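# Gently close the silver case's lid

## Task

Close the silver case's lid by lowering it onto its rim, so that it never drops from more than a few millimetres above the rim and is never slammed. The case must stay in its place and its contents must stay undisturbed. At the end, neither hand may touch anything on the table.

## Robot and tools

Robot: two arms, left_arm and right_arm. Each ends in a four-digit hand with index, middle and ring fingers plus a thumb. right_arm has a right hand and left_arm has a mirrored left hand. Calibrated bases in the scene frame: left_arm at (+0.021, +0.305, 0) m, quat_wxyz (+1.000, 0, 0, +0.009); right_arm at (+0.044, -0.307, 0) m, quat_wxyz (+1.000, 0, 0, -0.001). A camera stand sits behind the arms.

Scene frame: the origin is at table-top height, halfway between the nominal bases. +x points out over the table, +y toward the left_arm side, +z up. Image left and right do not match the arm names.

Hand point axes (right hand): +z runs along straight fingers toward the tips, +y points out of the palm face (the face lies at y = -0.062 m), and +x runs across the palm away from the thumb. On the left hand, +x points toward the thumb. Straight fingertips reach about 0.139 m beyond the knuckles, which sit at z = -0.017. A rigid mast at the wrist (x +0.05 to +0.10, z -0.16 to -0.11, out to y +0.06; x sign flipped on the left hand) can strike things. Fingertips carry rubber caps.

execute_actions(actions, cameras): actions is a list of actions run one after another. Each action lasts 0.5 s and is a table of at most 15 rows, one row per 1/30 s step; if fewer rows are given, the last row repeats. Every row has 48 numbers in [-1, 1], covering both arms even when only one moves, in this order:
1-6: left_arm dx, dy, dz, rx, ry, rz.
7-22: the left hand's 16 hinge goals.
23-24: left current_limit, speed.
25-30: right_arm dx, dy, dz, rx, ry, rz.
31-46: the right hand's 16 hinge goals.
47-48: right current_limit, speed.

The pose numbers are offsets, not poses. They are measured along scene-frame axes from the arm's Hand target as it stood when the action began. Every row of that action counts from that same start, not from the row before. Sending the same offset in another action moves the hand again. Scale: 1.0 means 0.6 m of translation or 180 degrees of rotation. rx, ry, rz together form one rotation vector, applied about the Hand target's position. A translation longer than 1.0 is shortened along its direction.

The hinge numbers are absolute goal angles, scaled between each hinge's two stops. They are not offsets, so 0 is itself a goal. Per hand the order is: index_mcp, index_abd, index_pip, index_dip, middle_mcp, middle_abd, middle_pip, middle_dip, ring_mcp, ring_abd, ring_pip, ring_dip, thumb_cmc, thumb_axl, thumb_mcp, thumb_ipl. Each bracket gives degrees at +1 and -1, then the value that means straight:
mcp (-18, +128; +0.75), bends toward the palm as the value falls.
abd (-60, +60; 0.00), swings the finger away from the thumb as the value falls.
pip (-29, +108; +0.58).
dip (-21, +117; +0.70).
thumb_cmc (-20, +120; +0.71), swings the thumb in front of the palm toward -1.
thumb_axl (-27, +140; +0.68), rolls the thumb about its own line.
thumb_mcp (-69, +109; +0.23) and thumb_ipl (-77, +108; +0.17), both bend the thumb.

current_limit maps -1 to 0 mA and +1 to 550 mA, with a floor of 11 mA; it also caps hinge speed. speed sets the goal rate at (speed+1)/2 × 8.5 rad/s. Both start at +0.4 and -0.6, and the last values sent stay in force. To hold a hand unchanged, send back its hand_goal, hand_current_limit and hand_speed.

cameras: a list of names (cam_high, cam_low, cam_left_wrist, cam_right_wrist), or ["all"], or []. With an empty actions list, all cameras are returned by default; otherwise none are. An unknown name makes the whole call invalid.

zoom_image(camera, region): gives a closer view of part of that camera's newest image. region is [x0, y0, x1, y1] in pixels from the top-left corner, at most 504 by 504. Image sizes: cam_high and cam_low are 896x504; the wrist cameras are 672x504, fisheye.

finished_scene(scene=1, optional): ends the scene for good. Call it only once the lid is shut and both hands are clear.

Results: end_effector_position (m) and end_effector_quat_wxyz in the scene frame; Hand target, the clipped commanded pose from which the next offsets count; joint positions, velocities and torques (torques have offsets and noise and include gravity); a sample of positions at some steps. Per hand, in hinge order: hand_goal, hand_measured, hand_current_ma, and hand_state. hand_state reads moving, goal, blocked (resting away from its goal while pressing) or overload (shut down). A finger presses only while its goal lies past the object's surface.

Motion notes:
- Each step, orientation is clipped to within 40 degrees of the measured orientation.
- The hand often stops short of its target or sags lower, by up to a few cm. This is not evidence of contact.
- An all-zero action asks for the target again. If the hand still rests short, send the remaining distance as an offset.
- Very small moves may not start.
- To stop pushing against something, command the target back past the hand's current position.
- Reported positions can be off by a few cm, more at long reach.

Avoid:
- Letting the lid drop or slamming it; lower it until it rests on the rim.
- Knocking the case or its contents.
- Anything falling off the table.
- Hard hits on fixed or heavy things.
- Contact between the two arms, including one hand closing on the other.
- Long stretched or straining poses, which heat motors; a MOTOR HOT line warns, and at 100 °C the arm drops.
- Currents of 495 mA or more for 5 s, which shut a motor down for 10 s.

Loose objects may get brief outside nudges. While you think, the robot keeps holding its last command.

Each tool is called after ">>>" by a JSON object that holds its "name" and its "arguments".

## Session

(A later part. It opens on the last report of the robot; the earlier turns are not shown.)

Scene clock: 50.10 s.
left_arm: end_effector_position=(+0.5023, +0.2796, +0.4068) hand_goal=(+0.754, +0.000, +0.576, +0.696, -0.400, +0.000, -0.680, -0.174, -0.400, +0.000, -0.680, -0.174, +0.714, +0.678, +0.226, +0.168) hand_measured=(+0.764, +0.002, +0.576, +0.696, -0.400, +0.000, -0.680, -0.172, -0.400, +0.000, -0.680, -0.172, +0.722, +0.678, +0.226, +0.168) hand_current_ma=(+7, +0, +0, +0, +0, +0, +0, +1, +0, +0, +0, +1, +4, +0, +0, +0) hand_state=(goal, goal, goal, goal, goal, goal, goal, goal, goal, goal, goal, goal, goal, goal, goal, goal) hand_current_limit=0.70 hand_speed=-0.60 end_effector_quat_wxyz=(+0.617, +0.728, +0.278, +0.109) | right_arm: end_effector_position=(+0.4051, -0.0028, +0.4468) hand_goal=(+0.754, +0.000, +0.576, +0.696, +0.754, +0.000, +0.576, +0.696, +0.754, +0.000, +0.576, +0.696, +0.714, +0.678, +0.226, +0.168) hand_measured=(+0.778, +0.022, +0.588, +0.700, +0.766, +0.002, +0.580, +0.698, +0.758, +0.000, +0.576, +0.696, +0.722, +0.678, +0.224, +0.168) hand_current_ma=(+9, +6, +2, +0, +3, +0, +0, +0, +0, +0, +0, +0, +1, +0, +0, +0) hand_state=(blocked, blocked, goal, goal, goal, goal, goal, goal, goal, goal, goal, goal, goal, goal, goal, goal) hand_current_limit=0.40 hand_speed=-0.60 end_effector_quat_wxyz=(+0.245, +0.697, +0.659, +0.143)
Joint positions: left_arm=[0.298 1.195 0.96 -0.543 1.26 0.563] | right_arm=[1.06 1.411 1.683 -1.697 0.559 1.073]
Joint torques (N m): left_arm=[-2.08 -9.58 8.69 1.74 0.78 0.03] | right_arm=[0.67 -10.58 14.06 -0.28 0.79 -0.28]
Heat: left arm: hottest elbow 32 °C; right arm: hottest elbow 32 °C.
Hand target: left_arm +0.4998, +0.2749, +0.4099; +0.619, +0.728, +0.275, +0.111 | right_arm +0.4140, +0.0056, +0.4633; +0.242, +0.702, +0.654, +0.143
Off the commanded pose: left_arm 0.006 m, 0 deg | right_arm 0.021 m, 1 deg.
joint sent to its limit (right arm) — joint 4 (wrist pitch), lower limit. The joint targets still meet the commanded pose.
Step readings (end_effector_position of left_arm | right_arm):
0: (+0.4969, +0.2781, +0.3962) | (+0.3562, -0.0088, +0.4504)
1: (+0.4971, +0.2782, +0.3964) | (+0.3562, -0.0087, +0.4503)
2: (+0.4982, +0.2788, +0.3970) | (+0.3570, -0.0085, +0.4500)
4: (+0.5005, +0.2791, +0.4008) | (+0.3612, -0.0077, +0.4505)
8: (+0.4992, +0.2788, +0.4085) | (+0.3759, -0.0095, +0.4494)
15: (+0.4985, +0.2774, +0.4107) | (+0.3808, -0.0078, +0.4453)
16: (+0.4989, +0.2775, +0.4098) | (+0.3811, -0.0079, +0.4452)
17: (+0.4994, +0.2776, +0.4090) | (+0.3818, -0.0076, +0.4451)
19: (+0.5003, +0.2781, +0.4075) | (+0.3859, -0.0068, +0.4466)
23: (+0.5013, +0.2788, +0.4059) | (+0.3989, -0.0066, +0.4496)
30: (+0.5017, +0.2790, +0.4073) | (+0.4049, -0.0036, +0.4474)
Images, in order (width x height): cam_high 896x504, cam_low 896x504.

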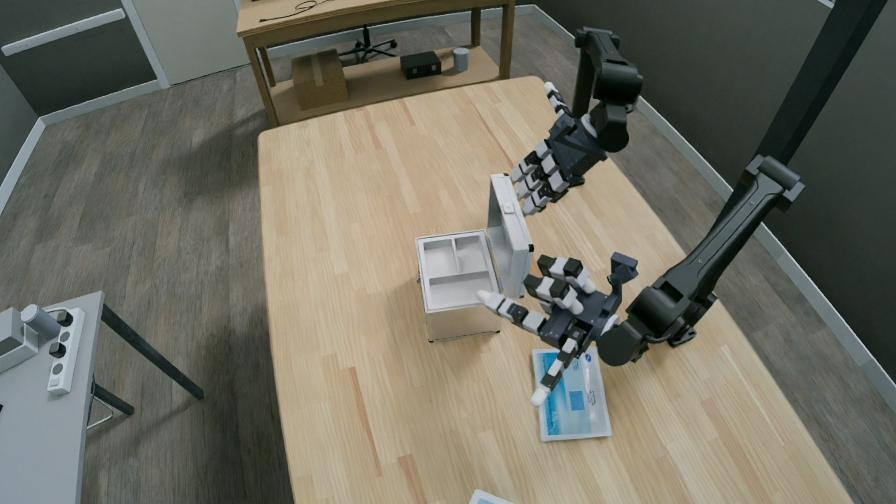

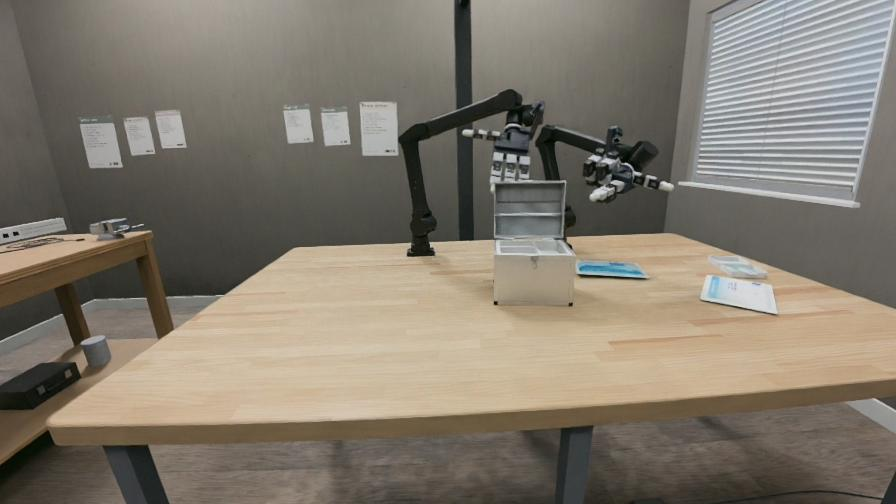

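>>> {"name": "execute_actions", "arguments": {"actions": [[[-0.033,-0.125,-0.02,0,0,0,0.754,0,0.576,0.696,-0.4,0,-0.68,-0.174,-0.4,0,-0.68,-0.174,0.714,0.678,0.226,0.168,0.7,-0.6,0.0,0,0,0,0,0,0.754,0,0.576,0.696,0.754,0,0.576,0.696,0.754,0,0.576,0.696,0.714,0.678,0.226,0.168,0.4,-0.6]],[[0,0,0,0,0,0,0.754,0,0.576,0.696,-0.4,0,-0.68,-0.174,-0.4,0,-0.68,-0.174,0.714,0.678,0.226,0.168,0.7,-0.6,0.05,0,0,0,0,0,0.754,0,0.576,0.696,0.754,0,0.576,0.696,0.754,0,0.576,0.696,0.714,0.678,0.226,0.168,0.4,-0.6]]], "cameras": ["cam_high", "cam_low"]}}

>>> {"name": "zoom_image", "arguments": {"camera": "cam_high", "region": [400, 140, 660, 360]}}

>>> {"name": "zoom_image", "arguments": {"camera": "cam_low", "region": [440, 120, 700, 320]}}

Scene clock: 53.00 s.
left_arm: end_effector_position=(+0.4830, +0.2035, +0.3948) hand_goal=(+0.754, +0.000, +0.576, +0.696, -0.400, +0.000, -0.680, -0.174, -0.400, +0.000, -0.680, -0.174, +0.714, +0.678, +0.226, +0.168) hand_measured=(+0.764, +0.002, +0.576, +0.696, -0.398, +0.000, -0.680, -0.172, -0.400, +0.000, -0.680, -0.172, +0.722, +0.678, +0.226, +0.168) hand_current_ma=(+7, +0, +0, +0, +0, +0, +0, +1, +0, +0, +0, +1, +4, +0, +0, +0) hand_state=(goal, goal, goal, goal, goal, goal, goal, goal, goal, goal, goal, goal, goal, goal, goal, goal) hand_current_limit=0.70 hand_speed=-0.60 end_effector_quat_wxyz=(+0.616, +0.729, +0.279, +0.110) | right_arm: end_effector_position=(+0.4347, -0.0014, +0.4484) hand_goal=(+0.754, +0.000, +0.576, +0.696, +0.754, +0.000, +0.576, +0.696, +0.754, +0.000, +0.576, +0.696, +0.714, +0.678, +0.226, +0.168) hand_measured=(+0.766, +0.004, +0.582, +0.700, +0.764, +0.002, +0.580, +0.698, +0.758, +0.000, +0.576, +0.696, +0.722, +0.678, +0.224, +0.168) hand_current_ma=(+3, +0, +1, +0, +2, +0, +0, +0, +0, +0, +0, +0, +1, +0, +0, +0) hand_state=(goal, goal, goal, goal, goal, goal, goal, goal, goal, goal, goal, goal, goal, goal, goal, goal) hand_current_limit=0.40 hand_speed=-0.60 end_effector_quat_wxyz=(+0.246, +0.699, +0.658, +0.132)
Joint positions: left_arm=[0.098 1.078 0.798 -0.217 1.096 0.26] | right_arm=[1 1.464 1.746 -1.697 0.546 1.015]
Joint torques (N m): left_arm=[-2.08 -7.77 8.87 2.09 0.48 0.02] | right_arm=[0.67 -11.58 13.91 -0.24 0.7 -0.25]
Heat: left arm: hottest elbow 32 °C; right arm: hottest elbow 32 °C.
Hand target: left_arm +0.4800, +0.1999, +0.3978; +0.619, +0.728, +0.275, +0.111 | right_arm +0.4440, +0.0056, +0.4633; +0.242, +0.702, +0.654, +0.143
Off the commanded pose: left_arm 0.006 m, 1 deg | right_arm 0.019 m, 1 deg.
joint sent to its limit (right arm) — joint 4 (wrist pitch), lower limit. The joint targets still meet the commanded pose.
Step readings (end_effector_position of left_arm | right_arm):
0: (+0.5024, +0.2796, +0.4068) | (+0.4051, -0.0028, +0.4468)
1: (+0.5025, +0.2792, +0.4063) | (+0.4051, -0.0028, +0.4468)
2: (+0.5033, +0.2768, +0.4038) | (+0.4051, -0.0028, +0.4468)
4: (+0.4999, +0.2620, +0.3975) | (+0.4051, -0.0028, +0.4468)
8: (+0.4809, +0.2133, +0.3929) | (+0.4051, -0.0028, +0.4468)
15: (+0.4779, +0.1998, +0.3999) | (+0.4051, -0.0028, +0.4468)
16: (+0.4787, +0.2005, +0.3994) | (+0.4052, -0.0028, +0.4469)
17: (+0.4795, +0.2013, +0.3985) | (+0.4061, -0.0023, +0.4468)
19: (+0.4803, +0.2020, +0.3967) | (+0.4111, -0.0015, +0.4481)
23: (+0.4814, +0.2023, +0.3949) | (+0.4265, -0.0035, +0.4509)
30: (+0.4826, +0.2033, +0.3952) | (+0.4344, -0.0021, +0.4488)
Images, in order (width x height): cam_high 896x504, cam_low 896x504.

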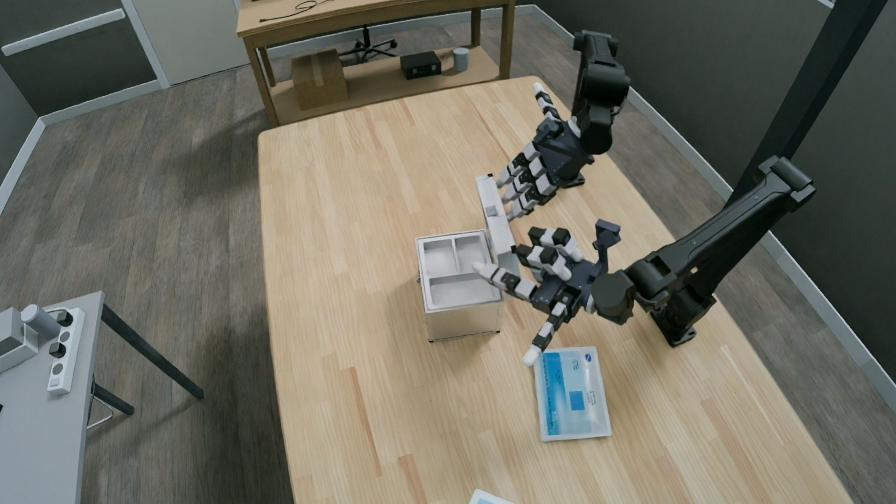

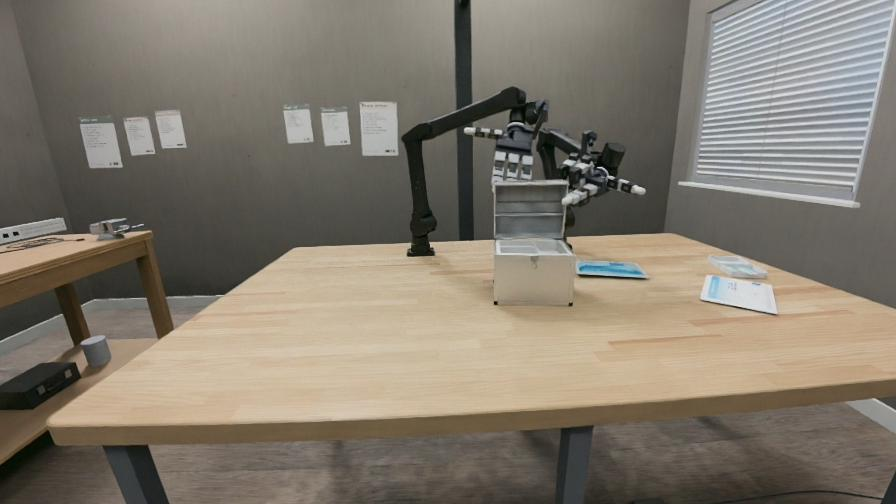

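Scaled by 1.938 from the camera's 896x504 image, which has a finer 1280x720 frame.

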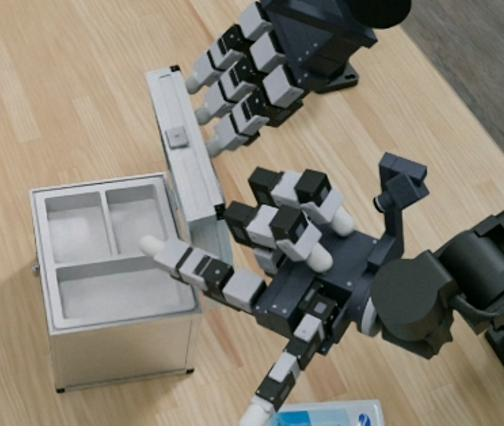

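Scaled by 1.938 from the camera's 896x504 image, which has a finer 1280x720 frame.

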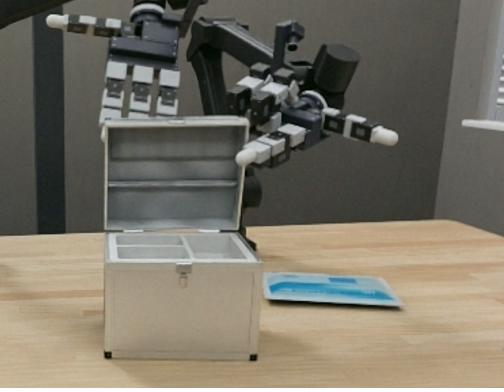

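>>> {"name": "execute_actions", "arguments": {"actions": [[[0,0,0,0,0,0,0.754,0,0.576,0.696,-0.4,0,-0.68,-0.174,-0.4,0,-0.68,-0.174,0.714,0.678,0.226,0.168,0.7,-0.6,0.045,0.0,-0.01,0,0,0,0.754,0,0.576,0.696,0.754,0,0.576,0.696,0.754,0,0.576,0.696,0.714,0.678,0.226,0.168,0.4,-0.6]]], "cameras": ["cam_high", "cam_low"]}}

>>> {"name": "zoom_image", "arguments": {"camera": "cam_high", "region": [400, 140, 660, 360]}}

>>> {"name": "zoom_image", "arguments": {"camera": "cam_low", "region": [440, 120, 700, 320]}}

Scene clock: 54.87 s.
left_arm: end_effector_position=(+0.4850, +0.2050, +0.3942) hand_goal=(+0.754, +0.000, +0.576, +0.696, -0.400, +0.000, -0.680, -0.174, -0.400, +0.000, -0.680, -0.174, +0.714, +0.678, +0.226, +0.168) hand_measured=(+0.764, +0.030, +0.576, +0.696, -0.398, +0.000, -0.680, -0.172, -0.400, +0.000, -0.680, -0.172, +0.722, +0.678, +0.226, +0.168) hand_current_ma=(+7, +28, +0, +0, +0, +0, +0, +1, +0, +0, +0, +1, +4, +0, +0, +0) hand_state=(goal, blocked, goal, goal, goal, goal, goal, goal, goal, goal, goal, goal, goal, goal, goal, goal) hand_current_limit=0.70 hand_speed=-0.60 end_effector_quat_wxyz=(+0.613, +0.729, +0.283, +0.114) | right_arm: end_effector_position=(+0.4551, -0.0041, +0.4487) hand_goal=(+0.754, +0.000, +0.576, +0.696, +0.754, +0.000, +0.576, +0.696, +0.754, +0.000, +0.576, +0.696, +0.714, +0.678, +0.226, +0.168) hand_measured=(+0.766, +0.004, +0.582, +0.700, +0.766, +0.002, +0.580, +0.698, +0.764, +0.002, +0.580, +0.696, +0.722, +0.678, +0.224, +0.168) hand_current_ma=(+3, +0, +1, +0, +2, +0, +0, +0, +2, +0, +0, +0, +1, +0, +0, +0) hand_state=(goal, goal, goal, goal, goal, goal, goal, goal, goal, goal, goal, goal, goal, goal, goal, goal) hand_current_limit=0.40 hand_speed=-0.60 end_effector_quat_wxyz=(+0.243, +0.699, +0.660, +0.131)
Joint positions: left_arm=[0.098 1.078 0.798 -0.214 1.081 0.256] | right_arm=[0.956 1.484 1.771 -1.677 0.533 0.963]
Joint torques (N m): left_arm=[-2.02 -7.82 8.88 2.02 1.04 0.03] | right_arm=[0.15 -10.93 13.6 0.43 0.79 -0.26]
Heat: left arm: hottest elbow 32 °C; right arm: hottest elbow 33 °C.
Hand target: left_arm +0.4800, +0.1999, +0.3979; +0.619, +0.728, +0.275, +0.111 | right_arm +0.4710, +0.0056, +0.4573; +0.242, +0.702, +0.654, +0.143
Off the commanded pose: left_arm 0.008 m, 1 deg | right_arm 0.021 m, 2 deg.
Step readings (end_effector_position of left_arm | right_arm):
0: (+0.4830, +0.2035, +0.3949) | (+0.4347, -0.0014, +0.4484)
1: (+0.4830, +0.2035, +0.3949) | (+0.4349, -0.0015, +0.4484)
2: (+0.4830, +0.2035, +0.3949) | (+0.4360, -0.0020, +0.4482)
4: (+0.4830, +0.2035, +0.3949) | (+0.4393, -0.0019, +0.4479)
8: (+0.4843, +0.2045, +0.3945) | (+0.4513, -0.0046, +0.4487)
15: (+0.4850, +0.2050, +0.3942) | (+0.4549, -0.0043, +0.4488)
Images, in order (width x height): cam_high 896x504, cam_low 896x504.

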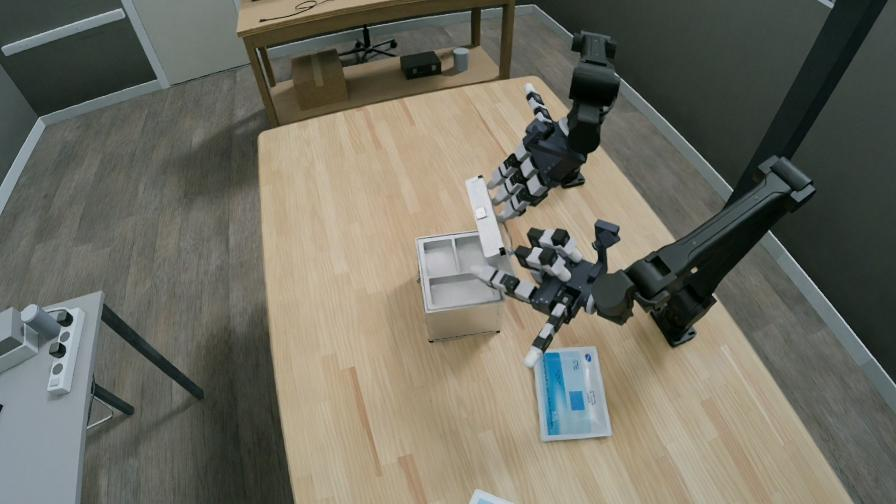

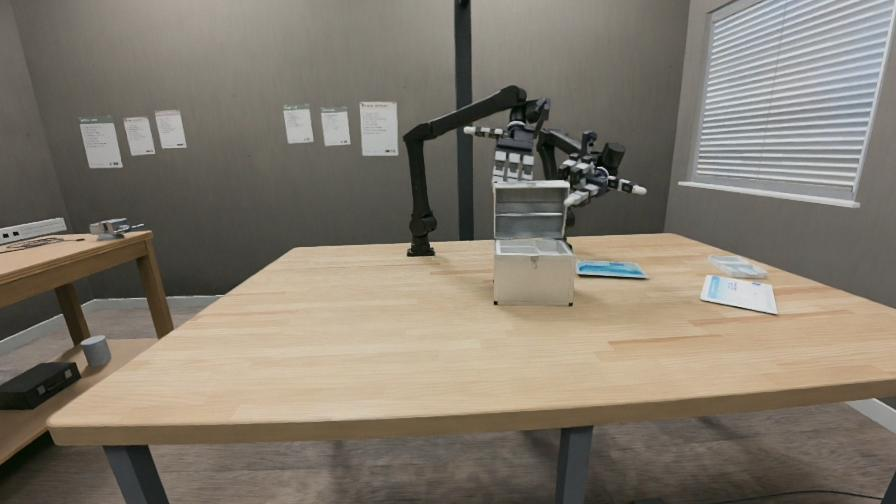

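Scaled by 1.938 from the camera's 896x504 image, which has a finer 1280x720 frame.

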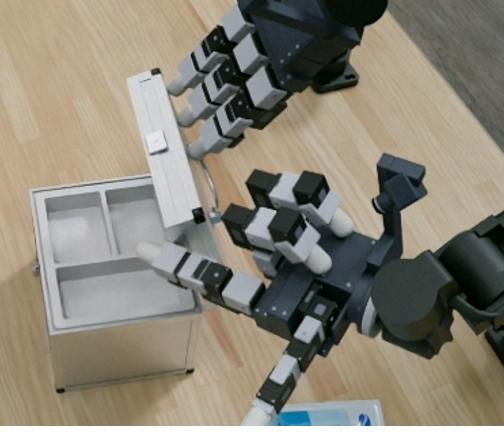

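Scaled by 1.938 from the camera's 896x504 image, which has a finer 1280x720 frame.

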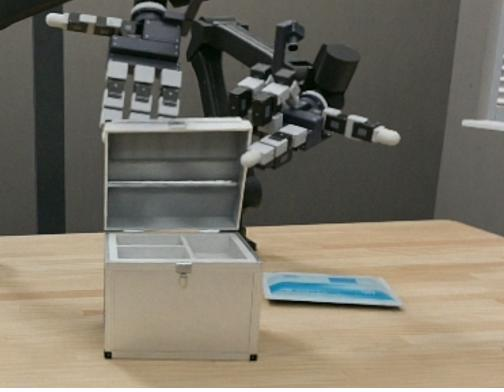

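>>> {"name": "execute_actions", "arguments": {"actions": [[[0.052,-0.005,-0.043,-0.008,-0.0206,-0.0095,0.754,0,0.576,0.696,-0.4,0,-0.68,-0.174,-0.4,0,-0.68,-0.174,0.714,0.678,0.226,0.168,0.7,-0.6,0.058,0.0,-0.016,0,0,0,0.754,0,0.576,0.696,0.754,0,0.576,0.696,0.754,0,0.576,0.696,0.714,0.678,0.226,0.168,0.4,-0.6]]], "cameras": ["cam_high", "cam_low"]}}

>>> {"name": "zoom_image", "arguments": {"camera": "cam_high", "region": [400, 140, 660, 360]}}

>>> {"name": "zoom_image", "arguments": {"camera": "cam_low", "region": [440, 120, 700, 320]}}

Scene clock: 58.87 s.
left_arm: end_effector_position=(+0.5167, +0.2077, +0.3669) hand_goal=(+0.754, +0.000, +0.576, +0.696, -0.400, +0.000, -0.680, -0.174, -0.400, +0.000, -0.680, -0.174, +0.714, +0.678, +0.226, +0.168) hand_measured=(+0.784, +0.036, +0.586, +0.698, -0.398, +0.000, -0.680, -0.172, -0.400, +0.000, -0.680, -0.172, +0.722, +0.678, +0.226, +0.168) hand_current_ma=(+38, +38, +7, +0, +0, +0, +0, +1, +0, +0, +0, +1, +4, +0, +0, +0) hand_state=(blocked, blocked, goal, goal, goal, goal, goal, goal, goal, goal, goal, goal, goal, goal, goal, goal) hand_current_limit=0.70 hand_speed=-0.60 end_effector_quat_wxyz=(+0.630, +0.720, +0.261, +0.126) | right_arm: end_effector_position=(+0.4955, -0.0025, +0.4314) hand_goal=(+0.754, +0.000, +0.576, +0.696, +0.754, +0.000, +0.576, +0.696, +0.754, +0.000, +0.576, +0.696, +0.714, +0.678, +0.226, +0.168) hand_measured=(+0.762, +0.002, +0.580, +0.698, +0.764, +0.002, +0.580, +0.698, +0.756, +0.002, +0.574, +0.694, +0.722, +0.678, +0.224, +0.168) hand_current_ma=(+1, +0, +0, +0, +2, +0, +0, +0, +0, +0, +0, +0, +1, +0, +0, +0) hand_state=(goal, goal, goal, goal, goal, goal, goal, goal, goal, goal, goal, goal, goal, goal, goal, goal) hand_current_limit=0.40 hand_speed=-0.60 end_effector_quat_wxyz=(+0.245, +0.700, +0.659, +0.123)
Joint positions: left_arm=[0.097 1.228 0.785 0.043 1.11 0.212] | right_arm=[0.888 1.543 1.792 -1.617 0.522 0.892]
Joint torques (N m): left_arm=[-3.02 -9.35 8.59 2.24 1.05 0.04] | right_arm=[0.85 -13.51 13.96 0.28 0.66 -0.24]
Heat: left arm: hottest elbow 32 °C; right arm: hottest elbow 34 °C.
Hand target: left_arm +0.5112, +0.1970, +0.3722; +0.638, +0.720, +0.245, +0.122 | right_arm +0.5058, +0.0055, +0.4478; +0.242, +0.702, +0.654, +0.143
Off the commanded pose: left_arm 0.013 m, 2 deg | right_arm 0.021 m, 2 deg.
Step readings (end_effector_position of left_arm | right_arm):
0: (+0.4850, +0.2050, +0.3942) | (+0.4551, -0.0040, +0.4487)
1: (+0.4850, +0.2050, +0.3945) | (+0.4552, -0.0040, +0.4486)
2: (+0.4857, +0.2048, +0.3953) | (+0.4562, -0.0038, +0.4485)
4: (+0.4904, +0.2044, +0.3941) | (+0.4621, -0.0049, +0.4482)
8: (+0.5070, +0.2048, +0.3758) | (+0.4810, -0.0083, +0.4452)
15: (+0.5159, +0.2069, +0.3642) | (+0.4938, -0.0052, +0.4357)
Images, in order (width x height): cam_high 896x504, cam_low 896x504.

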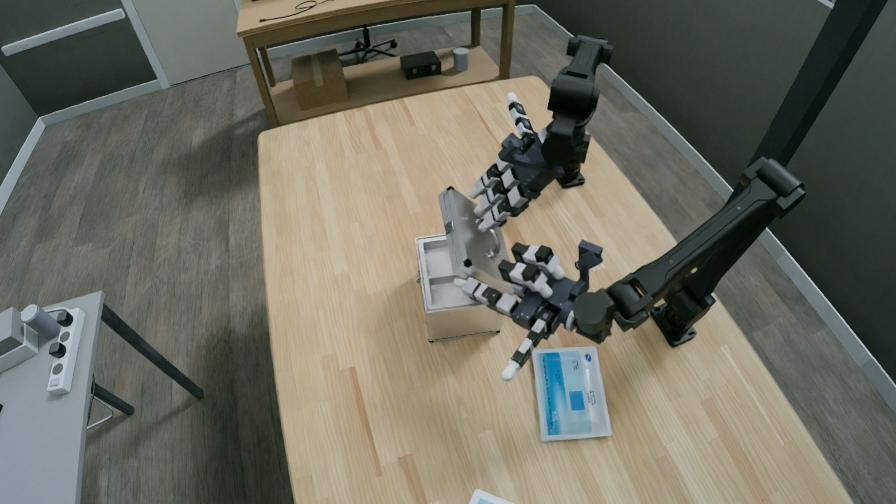

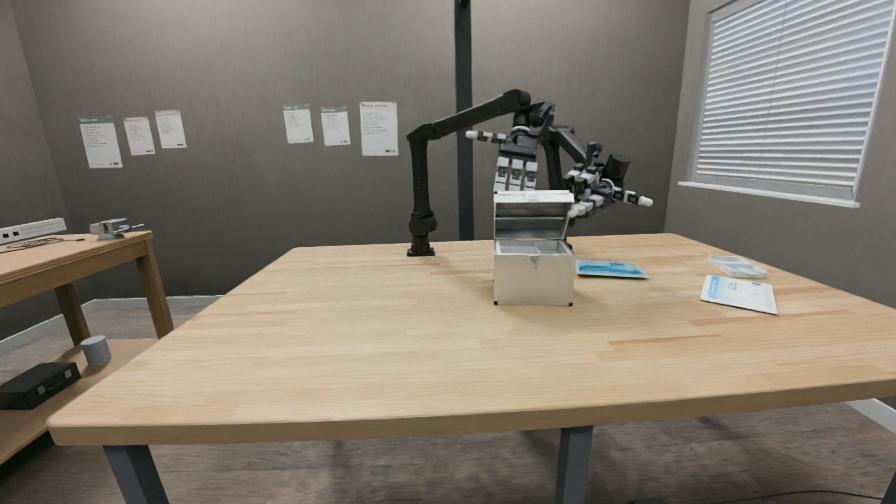

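Scaled by 1.938 from the camera's 896x504 image, which has a finer 1280x720 frame.

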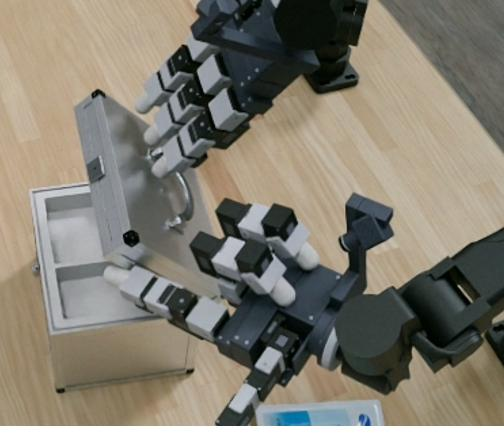

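Scaled by 1.938 from the camera's 896x504 image, which has a finer 1280x720 frame.

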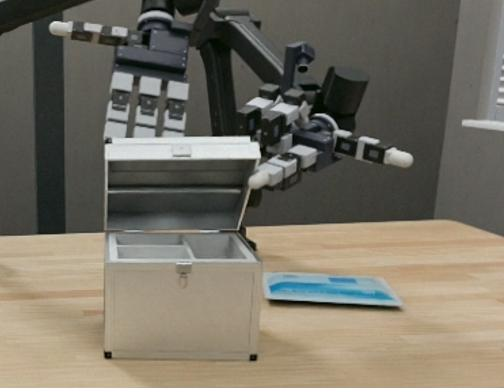

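>>> {"name": "zoom_image", "arguments": {"camera": "cam_high", "region": [430, 170, 530, 290]}}

Scaled by 4.200 from the camera's 896x504 image, which has a finer 1280x720 frame.

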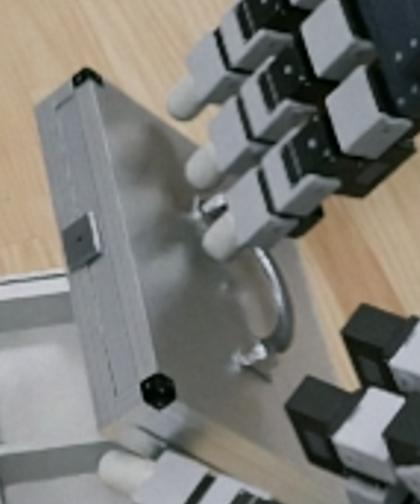

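>>> {"name": "execute_actions", "arguments": {"actions": [[[0.030,-0.012,-0.042,-0.008,-0.0206,-0.0095,0.754,0,0.576,0.696,-0.4,0,-0.68,-0.174,-0.4,0,-0.68,-0.174,0.714,0.678,0.226,0.168,0.7,-0.6,-0.04,0.0,0.075,0,0,0,0.754,0,0.576,0.696,0.754,0,0.576,0.696,0.754,0,0.576,0.696,0.714,0.678,0.226,0.168,0.4,-0.6]]], "cameras": ["cam_high", "cam_low"]}}

>>> {"name": "zoom_image", "arguments": {"camera": "cam_high", "region": [400, 140, 660, 360]}}

>>> {"name": "zoom_image", "arguments": {"camera": "cam_low", "region": [440, 120, 700, 320]}}

Scene clock: 62.10 s.
left_arm: end_effector_position=(+0.5352, +0.2056, +0.3434) hand_goal=(+0.754, +0.000, +0.576, +0.696, -0.400, +0.000, -0.680, -0.174, -0.400, +0.000, -0.680, -0.174, +0.714, +0.678, +0.226, +0.168) hand_measured=(+0.792, +0.042, +0.590, +0.698, -0.398, +0.000, -0.680, -0.172, -0.400, +0.000, -0.680, -0.172, +0.722, +0.678, +0.226, +0.168) hand_current_ma=(+56, +48, +12, +1, +0, +0, +0, +1, +0, +0, +0, +1, +4, +0, +0, +0) hand_state=(blocked, blocked, goal, goal, goal, goal, goal, goal, goal, goal, goal, goal, goal, goal, goal, goal) hand_current_limit=0.70 hand_speed=-0.60 end_effector_quat_wxyz=(+0.648, +0.710, +0.235, +0.141) | right_arm: end_effector_position=(+0.4825, +0.0002, +0.4705) hand_goal=(+0.754, +0.000, +0.576, +0.696, +0.754, +0.000, +0.576, +0.696, +0.754, +0.000, +0.576, +0.696, +0.714, +0.678, +0.226, +0.168) hand_measured=(+0.762, +0.002, +0.580, +0.698, +0.764, +0.002, +0.580, +0.698, +0.756, +0.002, +0.574, +0.694, +0.722, +0.678, +0.224, +0.168) hand_current_ma=(+1, +0, +0, +0, +2, +0, +0, +0, +0, +0, +0, +0, +1, +0, +0, +0) hand_state=(goal, goal, goal, goal, goal, goal, goal, goal, goal, goal, goal, goal, goal, goal, goal, goal) hand_current_limit=0.40 hand_speed=-0.60 end_effector_quat_wxyz=(+0.248, +0.694, +0.662, +0.138)
Joint positions: left_arm=[0.087 1.355 0.767 0.306 1.126 0.151] | right_arm=[0.914 1.538 1.884 -1.694 0.534 0.897]
Joint torques (N m): left_arm=[-3.72 -9.99 8.06 2.29 1.07 0.08] | right_arm=[2.02 -14.51 13.53 -0.27 0.81 -0.06]
Heat: left arm: hottest elbow 32 °C; right arm: hottest elbow 35 °C.
Hand target: left_arm +0.5292, +0.1897, +0.3469; +0.656, +0.711, +0.215, +0.132 | right_arm +0.4817, +0.0055, +0.4928; +0.242, +0.702, +0.654, +0.143
Off the commanded pose: left_arm 0.017 m, 3 deg | right_arm 0.023 m, 2 deg.
joint sent to its limit (right arm) — joint 4 (wrist pitch), lower limit. The joint targets still meet the commanded pose.
Step readings (end_effector_position of left_arm | right_arm):
0: (+0.5167, +0.2077, +0.3669) | (+0.4955, -0.0025, +0.4314)
1: (+0.5166, +0.2075, +0.3670) | (+0.4955, -0.0025, +0.4317)
2: (+0.5166, +0.2072, +0.3674) | (+0.4953, -0.0029, +0.4329)
4: (+0.5190, +0.2065, +0.3667) | (+0.4928, -0.0039, +0.4386)
8: (+0.5299, +0.2049, +0.3525) | (+0.4882, -0.0027, +0.4579)
15: (+0.5350, +0.2049, +0.3423) | (+0.4827, +0.0006, +0.4706)
Images, in order (width x height): cam_high 896x504, cam_low 896x504.

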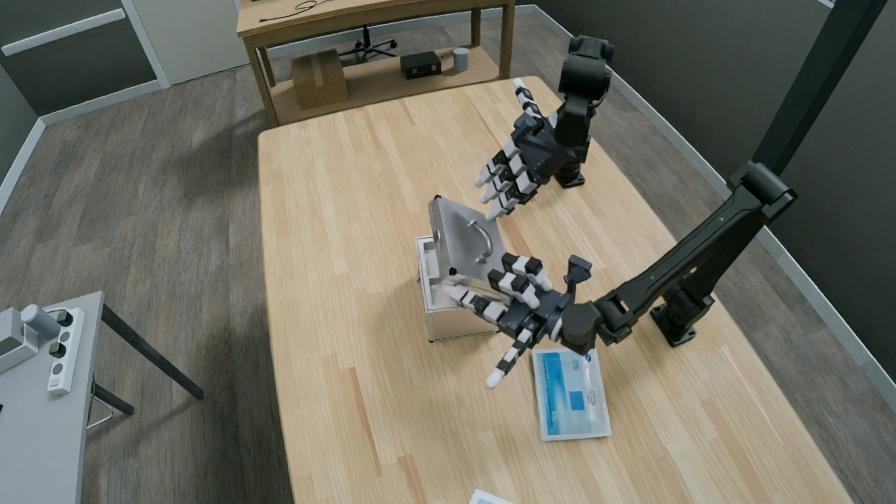

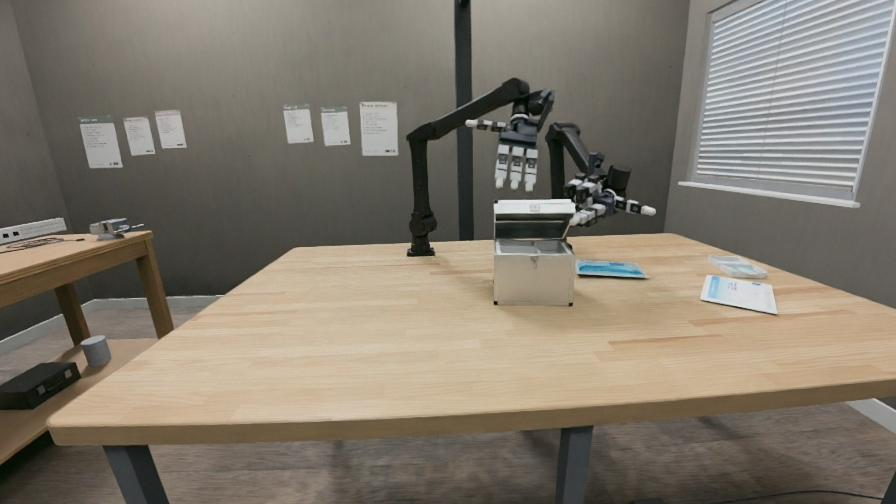

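Scaled by 1.938 from the camera's 896x504 image, which has a finer 1280x720 frame.

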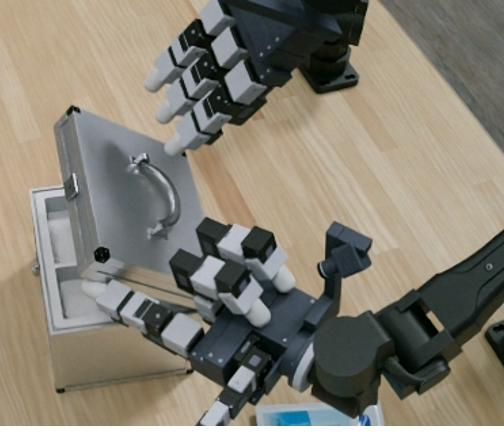

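Scaled by 1.938 from the camera's 896x504 image, which has a finer 1280x720 frame.

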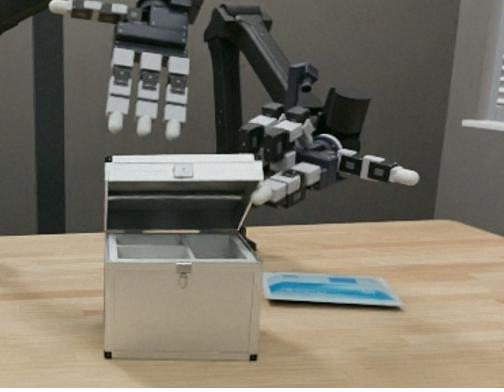

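>>> {"name": "zoom_image", "arguments": {"camera": "cam_low", "region": [540, 180, 620, 260]}}

>>> {"name": "zoom_image", "arguments": {"camera": "cam_high", "region": [420, 240, 520, 320]}}

Scaled by 6.300 from the camera's 896x504 image, which has a finer 1280x720 frame.

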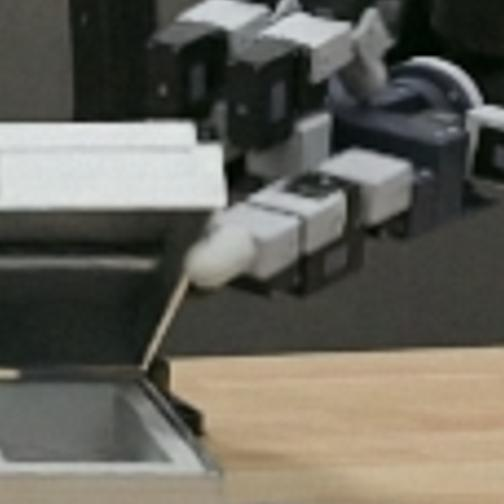

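Scaled by 5.040 from the camera's 896x504 image, which has a finer 1280x720 frame.

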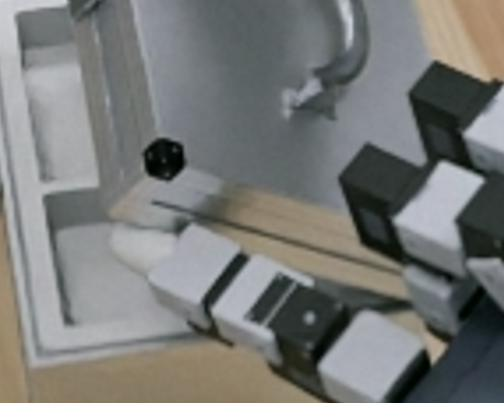

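>>> {"name": "execute_actions", "arguments": {"actions": [[[0.02,-0.036,-0.008,0,0,0,0.754,0,0.576,0.696,-0.4,0,-0.68,-0.174,-0.4,0,-0.68,-0.174,0.714,0.678,0.226,0.168,0.7,-0.6,-0.05,0.0,0.04,0,0,0,0.754,0,0.576,0.696,0.754,0,0.576,0.696,0.754,0,0.576,0.696,0.714,0.678,0.226,0.168,0.4,-0.6]]], "cameras": ["cam_high", "cam_low"]}}

>>> {"name": "zoom_image", "arguments": {"camera": "cam_low", "region": [540, 180, 620, 260]}}

>>> {"name": "zoom_image", "arguments": {"camera": "cam_high", "region": [420, 240, 520, 320]}}

Scene clock: 64.53 s.
left_arm: end_effector_position=(+0.5498, +0.1984, +0.3293) hand_goal=(+0.754, +0.000, +0.576, +0.696, -0.400, +0.000, -0.680, -0.174, -0.400, +0.000, -0.680, -0.174, +0.714, +0.678, +0.226, +0.168) hand_measured=(+0.800, +0.066, +0.594, +0.700, -0.398, +0.000, -0.680, -0.172, -0.400, +0.000, -0.680, -0.172, +0.722, +0.678, +0.226, +0.168) hand_current_ma=(+75, +100, +17, +1, +0, +0, +0, +1, +0, +0, +0, +1, +4, +0, +0, +0) hand_state=(blocked, blocked, goal, goal, goal, goal, goal, goal, goal, goal, goal, goal, goal, goal, goal, goal) hand_current_limit=0.70 hand_speed=-0.60 end_effector_quat_wxyz=(+0.643, +0.707, +0.255, +0.147) | right_arm: end_effector_position=(+0.4527, +0.0018, +0.5049) hand_goal=(+0.754, +0.000, +0.576, +0.696, +0.754, +0.000, +0.576, +0.696, +0.754, +0.000, +0.576, +0.696, +0.714, +0.678, +0.226, +0.168) hand_measured=(+0.762, +0.002, +0.580, +0.698, +0.764, +0.002, +0.580, +0.698, +0.756, +0.002, +0.574, +0.694, +0.722, +0.678, +0.224, +0.168) hand_current_ma=(+1, +0, +0, +0, +2, +0, +0, +0, +0, +0, +0, +0, +1, +0, +0, +0) hand_state=(goal, goal, goal, goal, goal, goal, goal, goal, goal, goal, goal, goal, goal, goal, goal, goal) hand_current_limit=0.40 hand_speed=-0.60 end_effector_quat_wxyz=(+0.249, +0.684, +0.663, +0.178)
Joint positions: left_arm=[0.056 1.396 0.767 0.361 1.059 0.114] | right_arm=[0.971 1.475 1.884 -1.694 0.56 0.917]
Joint torques (N m): left_arm=[-5.66 -10.75 9.06 2.48 1.66 0.08] | right_arm=[1.85 -12.75 11.88 -0.14 0.82 -0.07]
Heat: left arm: hottest elbow 32 °C; right arm: hottest elbow 35 °C.
Hand target: left_arm +0.5412, +0.1680, +0.3421; +0.656, +0.711, +0.215, +0.132 | right_arm +0.4518, +0.0056, +0.5168; +0.242, +0.702, +0.654, +0.143
Off the commanded pose: left_arm 0.034 m, 5 deg | right_arm 0.013 m, 5 deg.
joint sent to its limit (right arm) — joint 4 (wrist pitch), lower limit. The joint targets are off in orientation, not in position.
Step readings (end_effector_position of left_arm | right_arm):
0: (+0.5352, +0.2056, +0.3434) | (+0.4825, +0.0002, +0.4705)
1: (+0.5354, +0.2056, +0.3435) | (+0.4826, +0.0001, +0.4707)
2: (+0.5363, +0.2046, +0.3433) | (+0.4816, +0.0011, +0.4714)
4: (+0.5396, +0.2018, +0.3421) | (+0.4788, +0.0024, +0.4746)
8: (+0.5466, +0.1990, +0.3334) | (+0.4661, +0.0062, +0.4866)
15: (+0.5496, +0.1982, +0.3291) | (+0.4529, +0.0023, +0.5044)
Images, in order (width x height): cam_high 896x504, cam_low 896x504.

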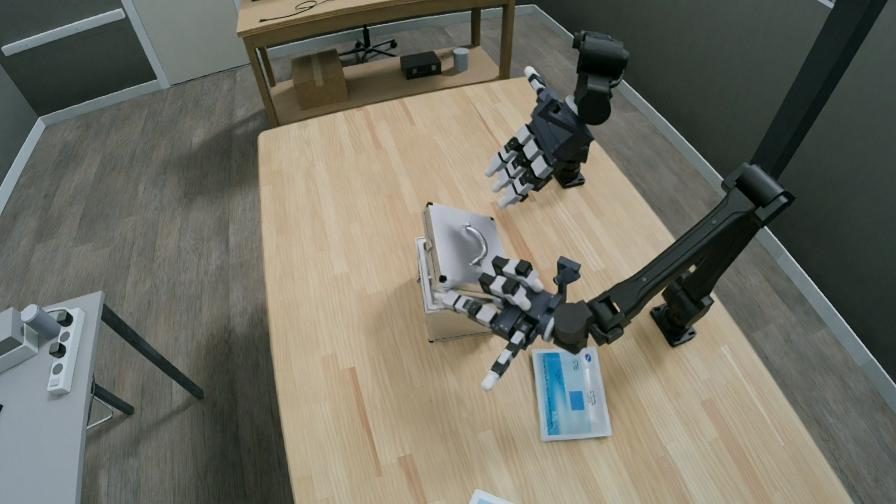

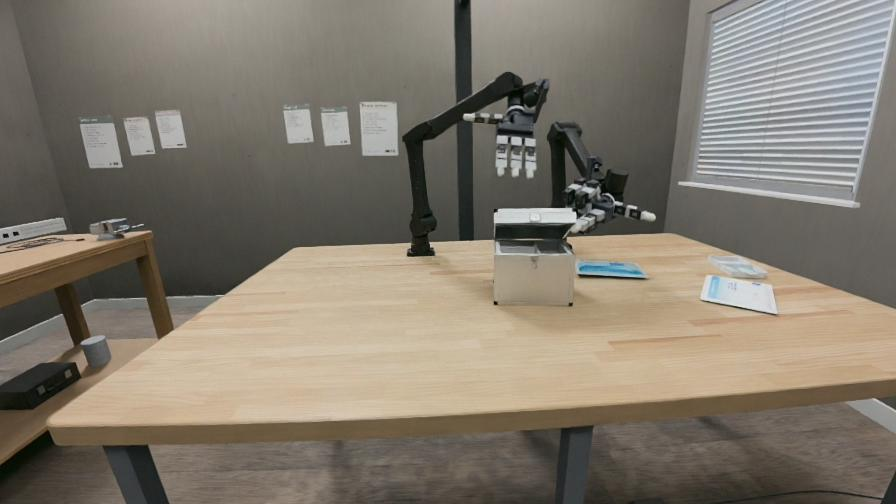

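Scaled by 6.300 from the camera's 896x504 image, which has a finer 1280x720 frame.

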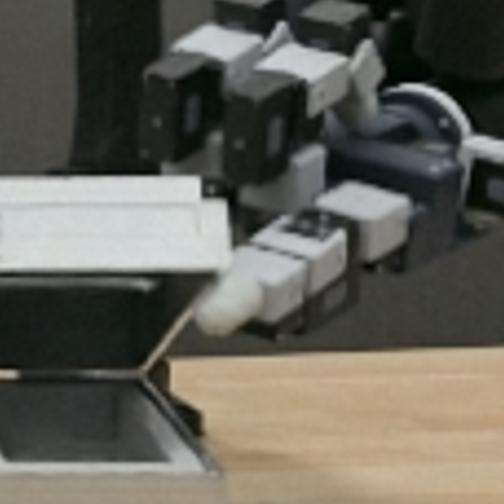

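Scaled by 5.040 from the camera's 896x504 image, which has a finer 1280x720 frame.

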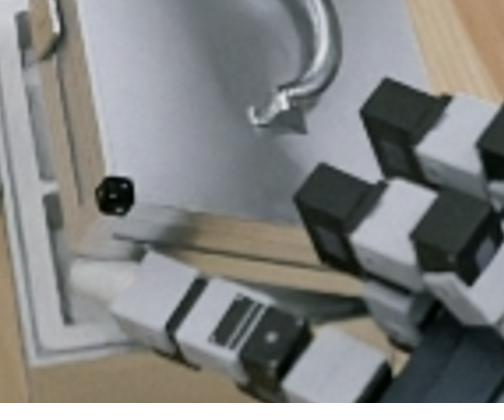

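>>> {"name": "execute_actions", "arguments": {"actions": [[[0.004,0,-0.05,-0.008,-0.0206,-0.0095,0.754,0,0.576,0.696,-0.4,0,-0.68,-0.174,-0.4,0,-0.68,-0.174,0.714,0.678,0.226,0.168,0.7,-0.6,-0.05,0.0,0.0,0,0,0,0.754,0,0.576,0.696,0.754,0,0.576,0.696,0.754,0,0.576,0.696,0.714,0.678,0.226,0.168,0.4,-0.6]]], "cameras": ["cam_high", "cam_low"]}}

>>> {"name": "zoom_image", "arguments": {"camera": "cam_low", "region": [540, 180, 620, 260]}}

>>> {"name": "zoom_image", "arguments": {"camera": "cam_high", "region": [420, 240, 520, 320]}}

Scene clock: 67.73 s.
left_arm: end_effector_position=(+0.5570, +0.1985, +0.3046) hand_goal=(+0.754, +0.000, +0.576, +0.696, -0.400, +0.000, -0.680, -0.174, -0.400, +0.000, -0.680, -0.174, +0.714, +0.678, +0.226, +0.168) hand_measured=(+0.814, +0.080, +0.602, +0.702, -0.398, +0.000, -0.680, -0.172, -0.400, +0.000, -0.680, -0.172, +0.722, +0.678, +0.226, +0.168) hand_current_ma=(+117, +135, +27, +2, +0, +0, +0, +1, +0, +0, +0, +1, +4, +0, +0, +0) hand_state=(blocked, blocked, blocked, goal, goal, goal, goal, goal, goal, goal, goal, goal, goal, goal, goal, goal) hand_current_limit=0.70 hand_speed=-0.60 end_effector_quat_wxyz=(+0.661, +0.698, +0.224, +0.162) | right_arm: end_effector_position=(+0.4244, +0.0047, +0.5244) hand_goal=(+0.754, +0.000, +0.576, +0.696, +0.754, +0.000, +0.576, +0.696, +0.754, +0.000, +0.576, +0.696, +0.714, +0.678, +0.226, +0.168) hand_measured=(+0.762, +0.002, +0.580, +0.698, +0.764, +0.002, +0.580, +0.698, +0.756, +0.002, +0.574, +0.694, +0.722, +0.678, +0.224, +0.168) hand_current_ma=(+1, +0, +0, +0, +2, +0, +0, +0, +0, +0, +0, +0, +1, +0, +0, +0) hand_state=(goal, goal, goal, goal, goal, goal, goal, goal, goal, goal, goal, goal, goal, goal, goal, goal) hand_current_limit=0.40 hand_speed=-0.60 end_effector_quat_wxyz=(+0.242, +0.682, +0.657, +0.211)
Joint positions: left_arm=[0.057 1.52 0.752 0.607 1.089 0.072] | right_arm=[1.031 1.429 1.876 -1.694 0.579 0.968]
Joint torques (N m): left_arm=[-5.48 -11.99 7.24 2.62 1.9 0.12] | right_arm=[1.85 -12.4 7.72 -0.09 0.83 -0.08]
Heat: left arm: hottest elbow 32 °C; right arm: hottest elbow 35 °C.
Hand target: left_arm +0.5436, +0.1680, +0.3121; +0.674, +0.701, +0.185, +0.143 | right_arm +0.4218, +0.0056, +0.5168; +0.242, +0.702, +0.654, +0.143
Off the commanded pose: left_arm 0.034 m, 5 deg | right_arm 0.008 m, 8 deg.
joint sent to its limit (right arm) — joint 4 (wrist pitch), lower limit. The joint targets are off in orientation, not in position.
Step readings (end_effector_position of left_arm | right_arm):
0: (+0.5499, +0.1985, +0.3293) | (+0.4527, +0.0017, +0.5049)
1: (+0.5499, +0.1984, +0.3294) | (+0.4526, +0.0018, +0.5050)
2: (+0.5495, +0.1980, +0.3300) | (+0.4516, +0.0024, +0.5056)
4: (+0.5505, +0.1976, +0.3284) | (+0.4490, +0.0035, +0.5076)
8: (+0.5556, +0.1972, +0.3120) | (+0.4363, +0.0092, +0.5147)
15: (+0.5573, +0.1978, +0.3036) | (+0.4248, +0.0057, +0.5272)
Images, in order (width x height): cam_high 896x504, cam_low 896x504.

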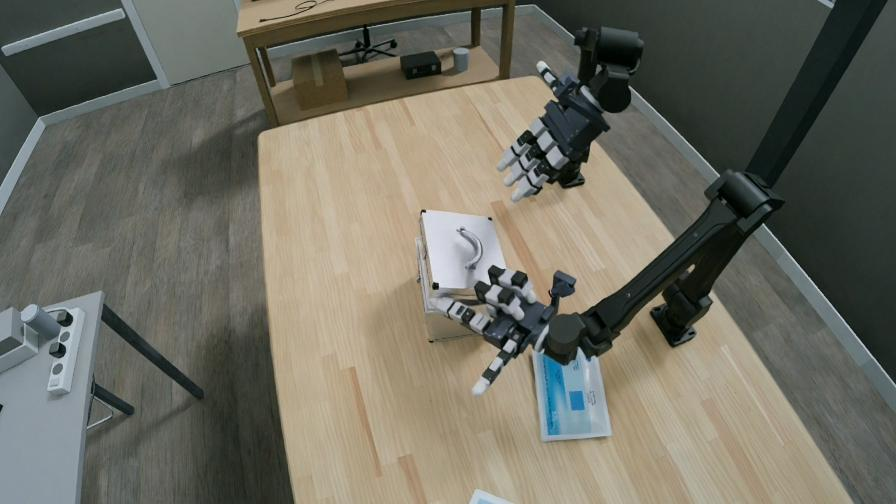

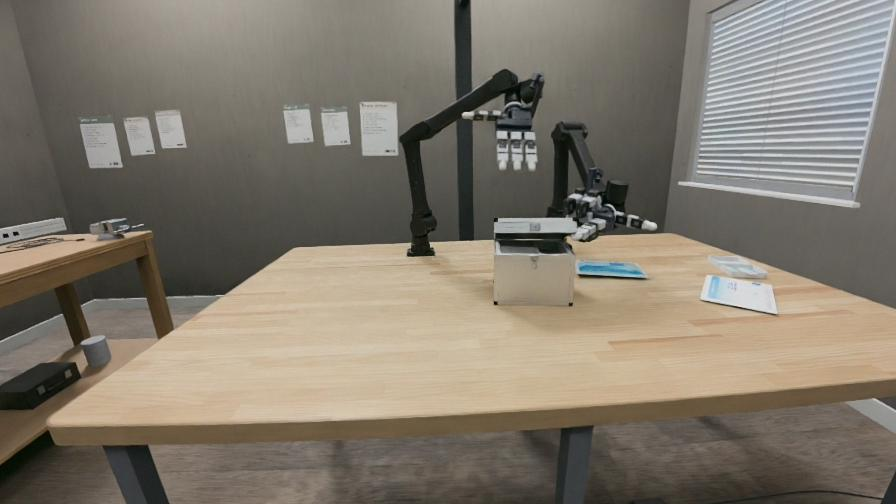

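Scaled by 6.300 from the camera's 896x504 image, which has a finer 1280x720 frame.

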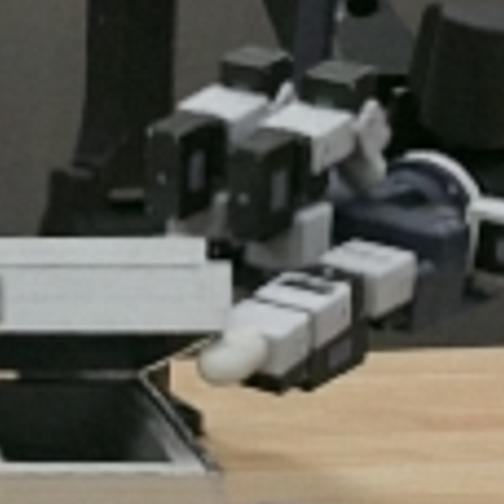

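Scaled by 5.040 from the camera's 896x504 image, which has a finer 1280x720 frame.

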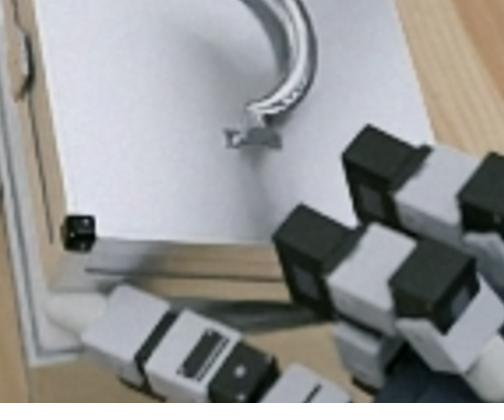

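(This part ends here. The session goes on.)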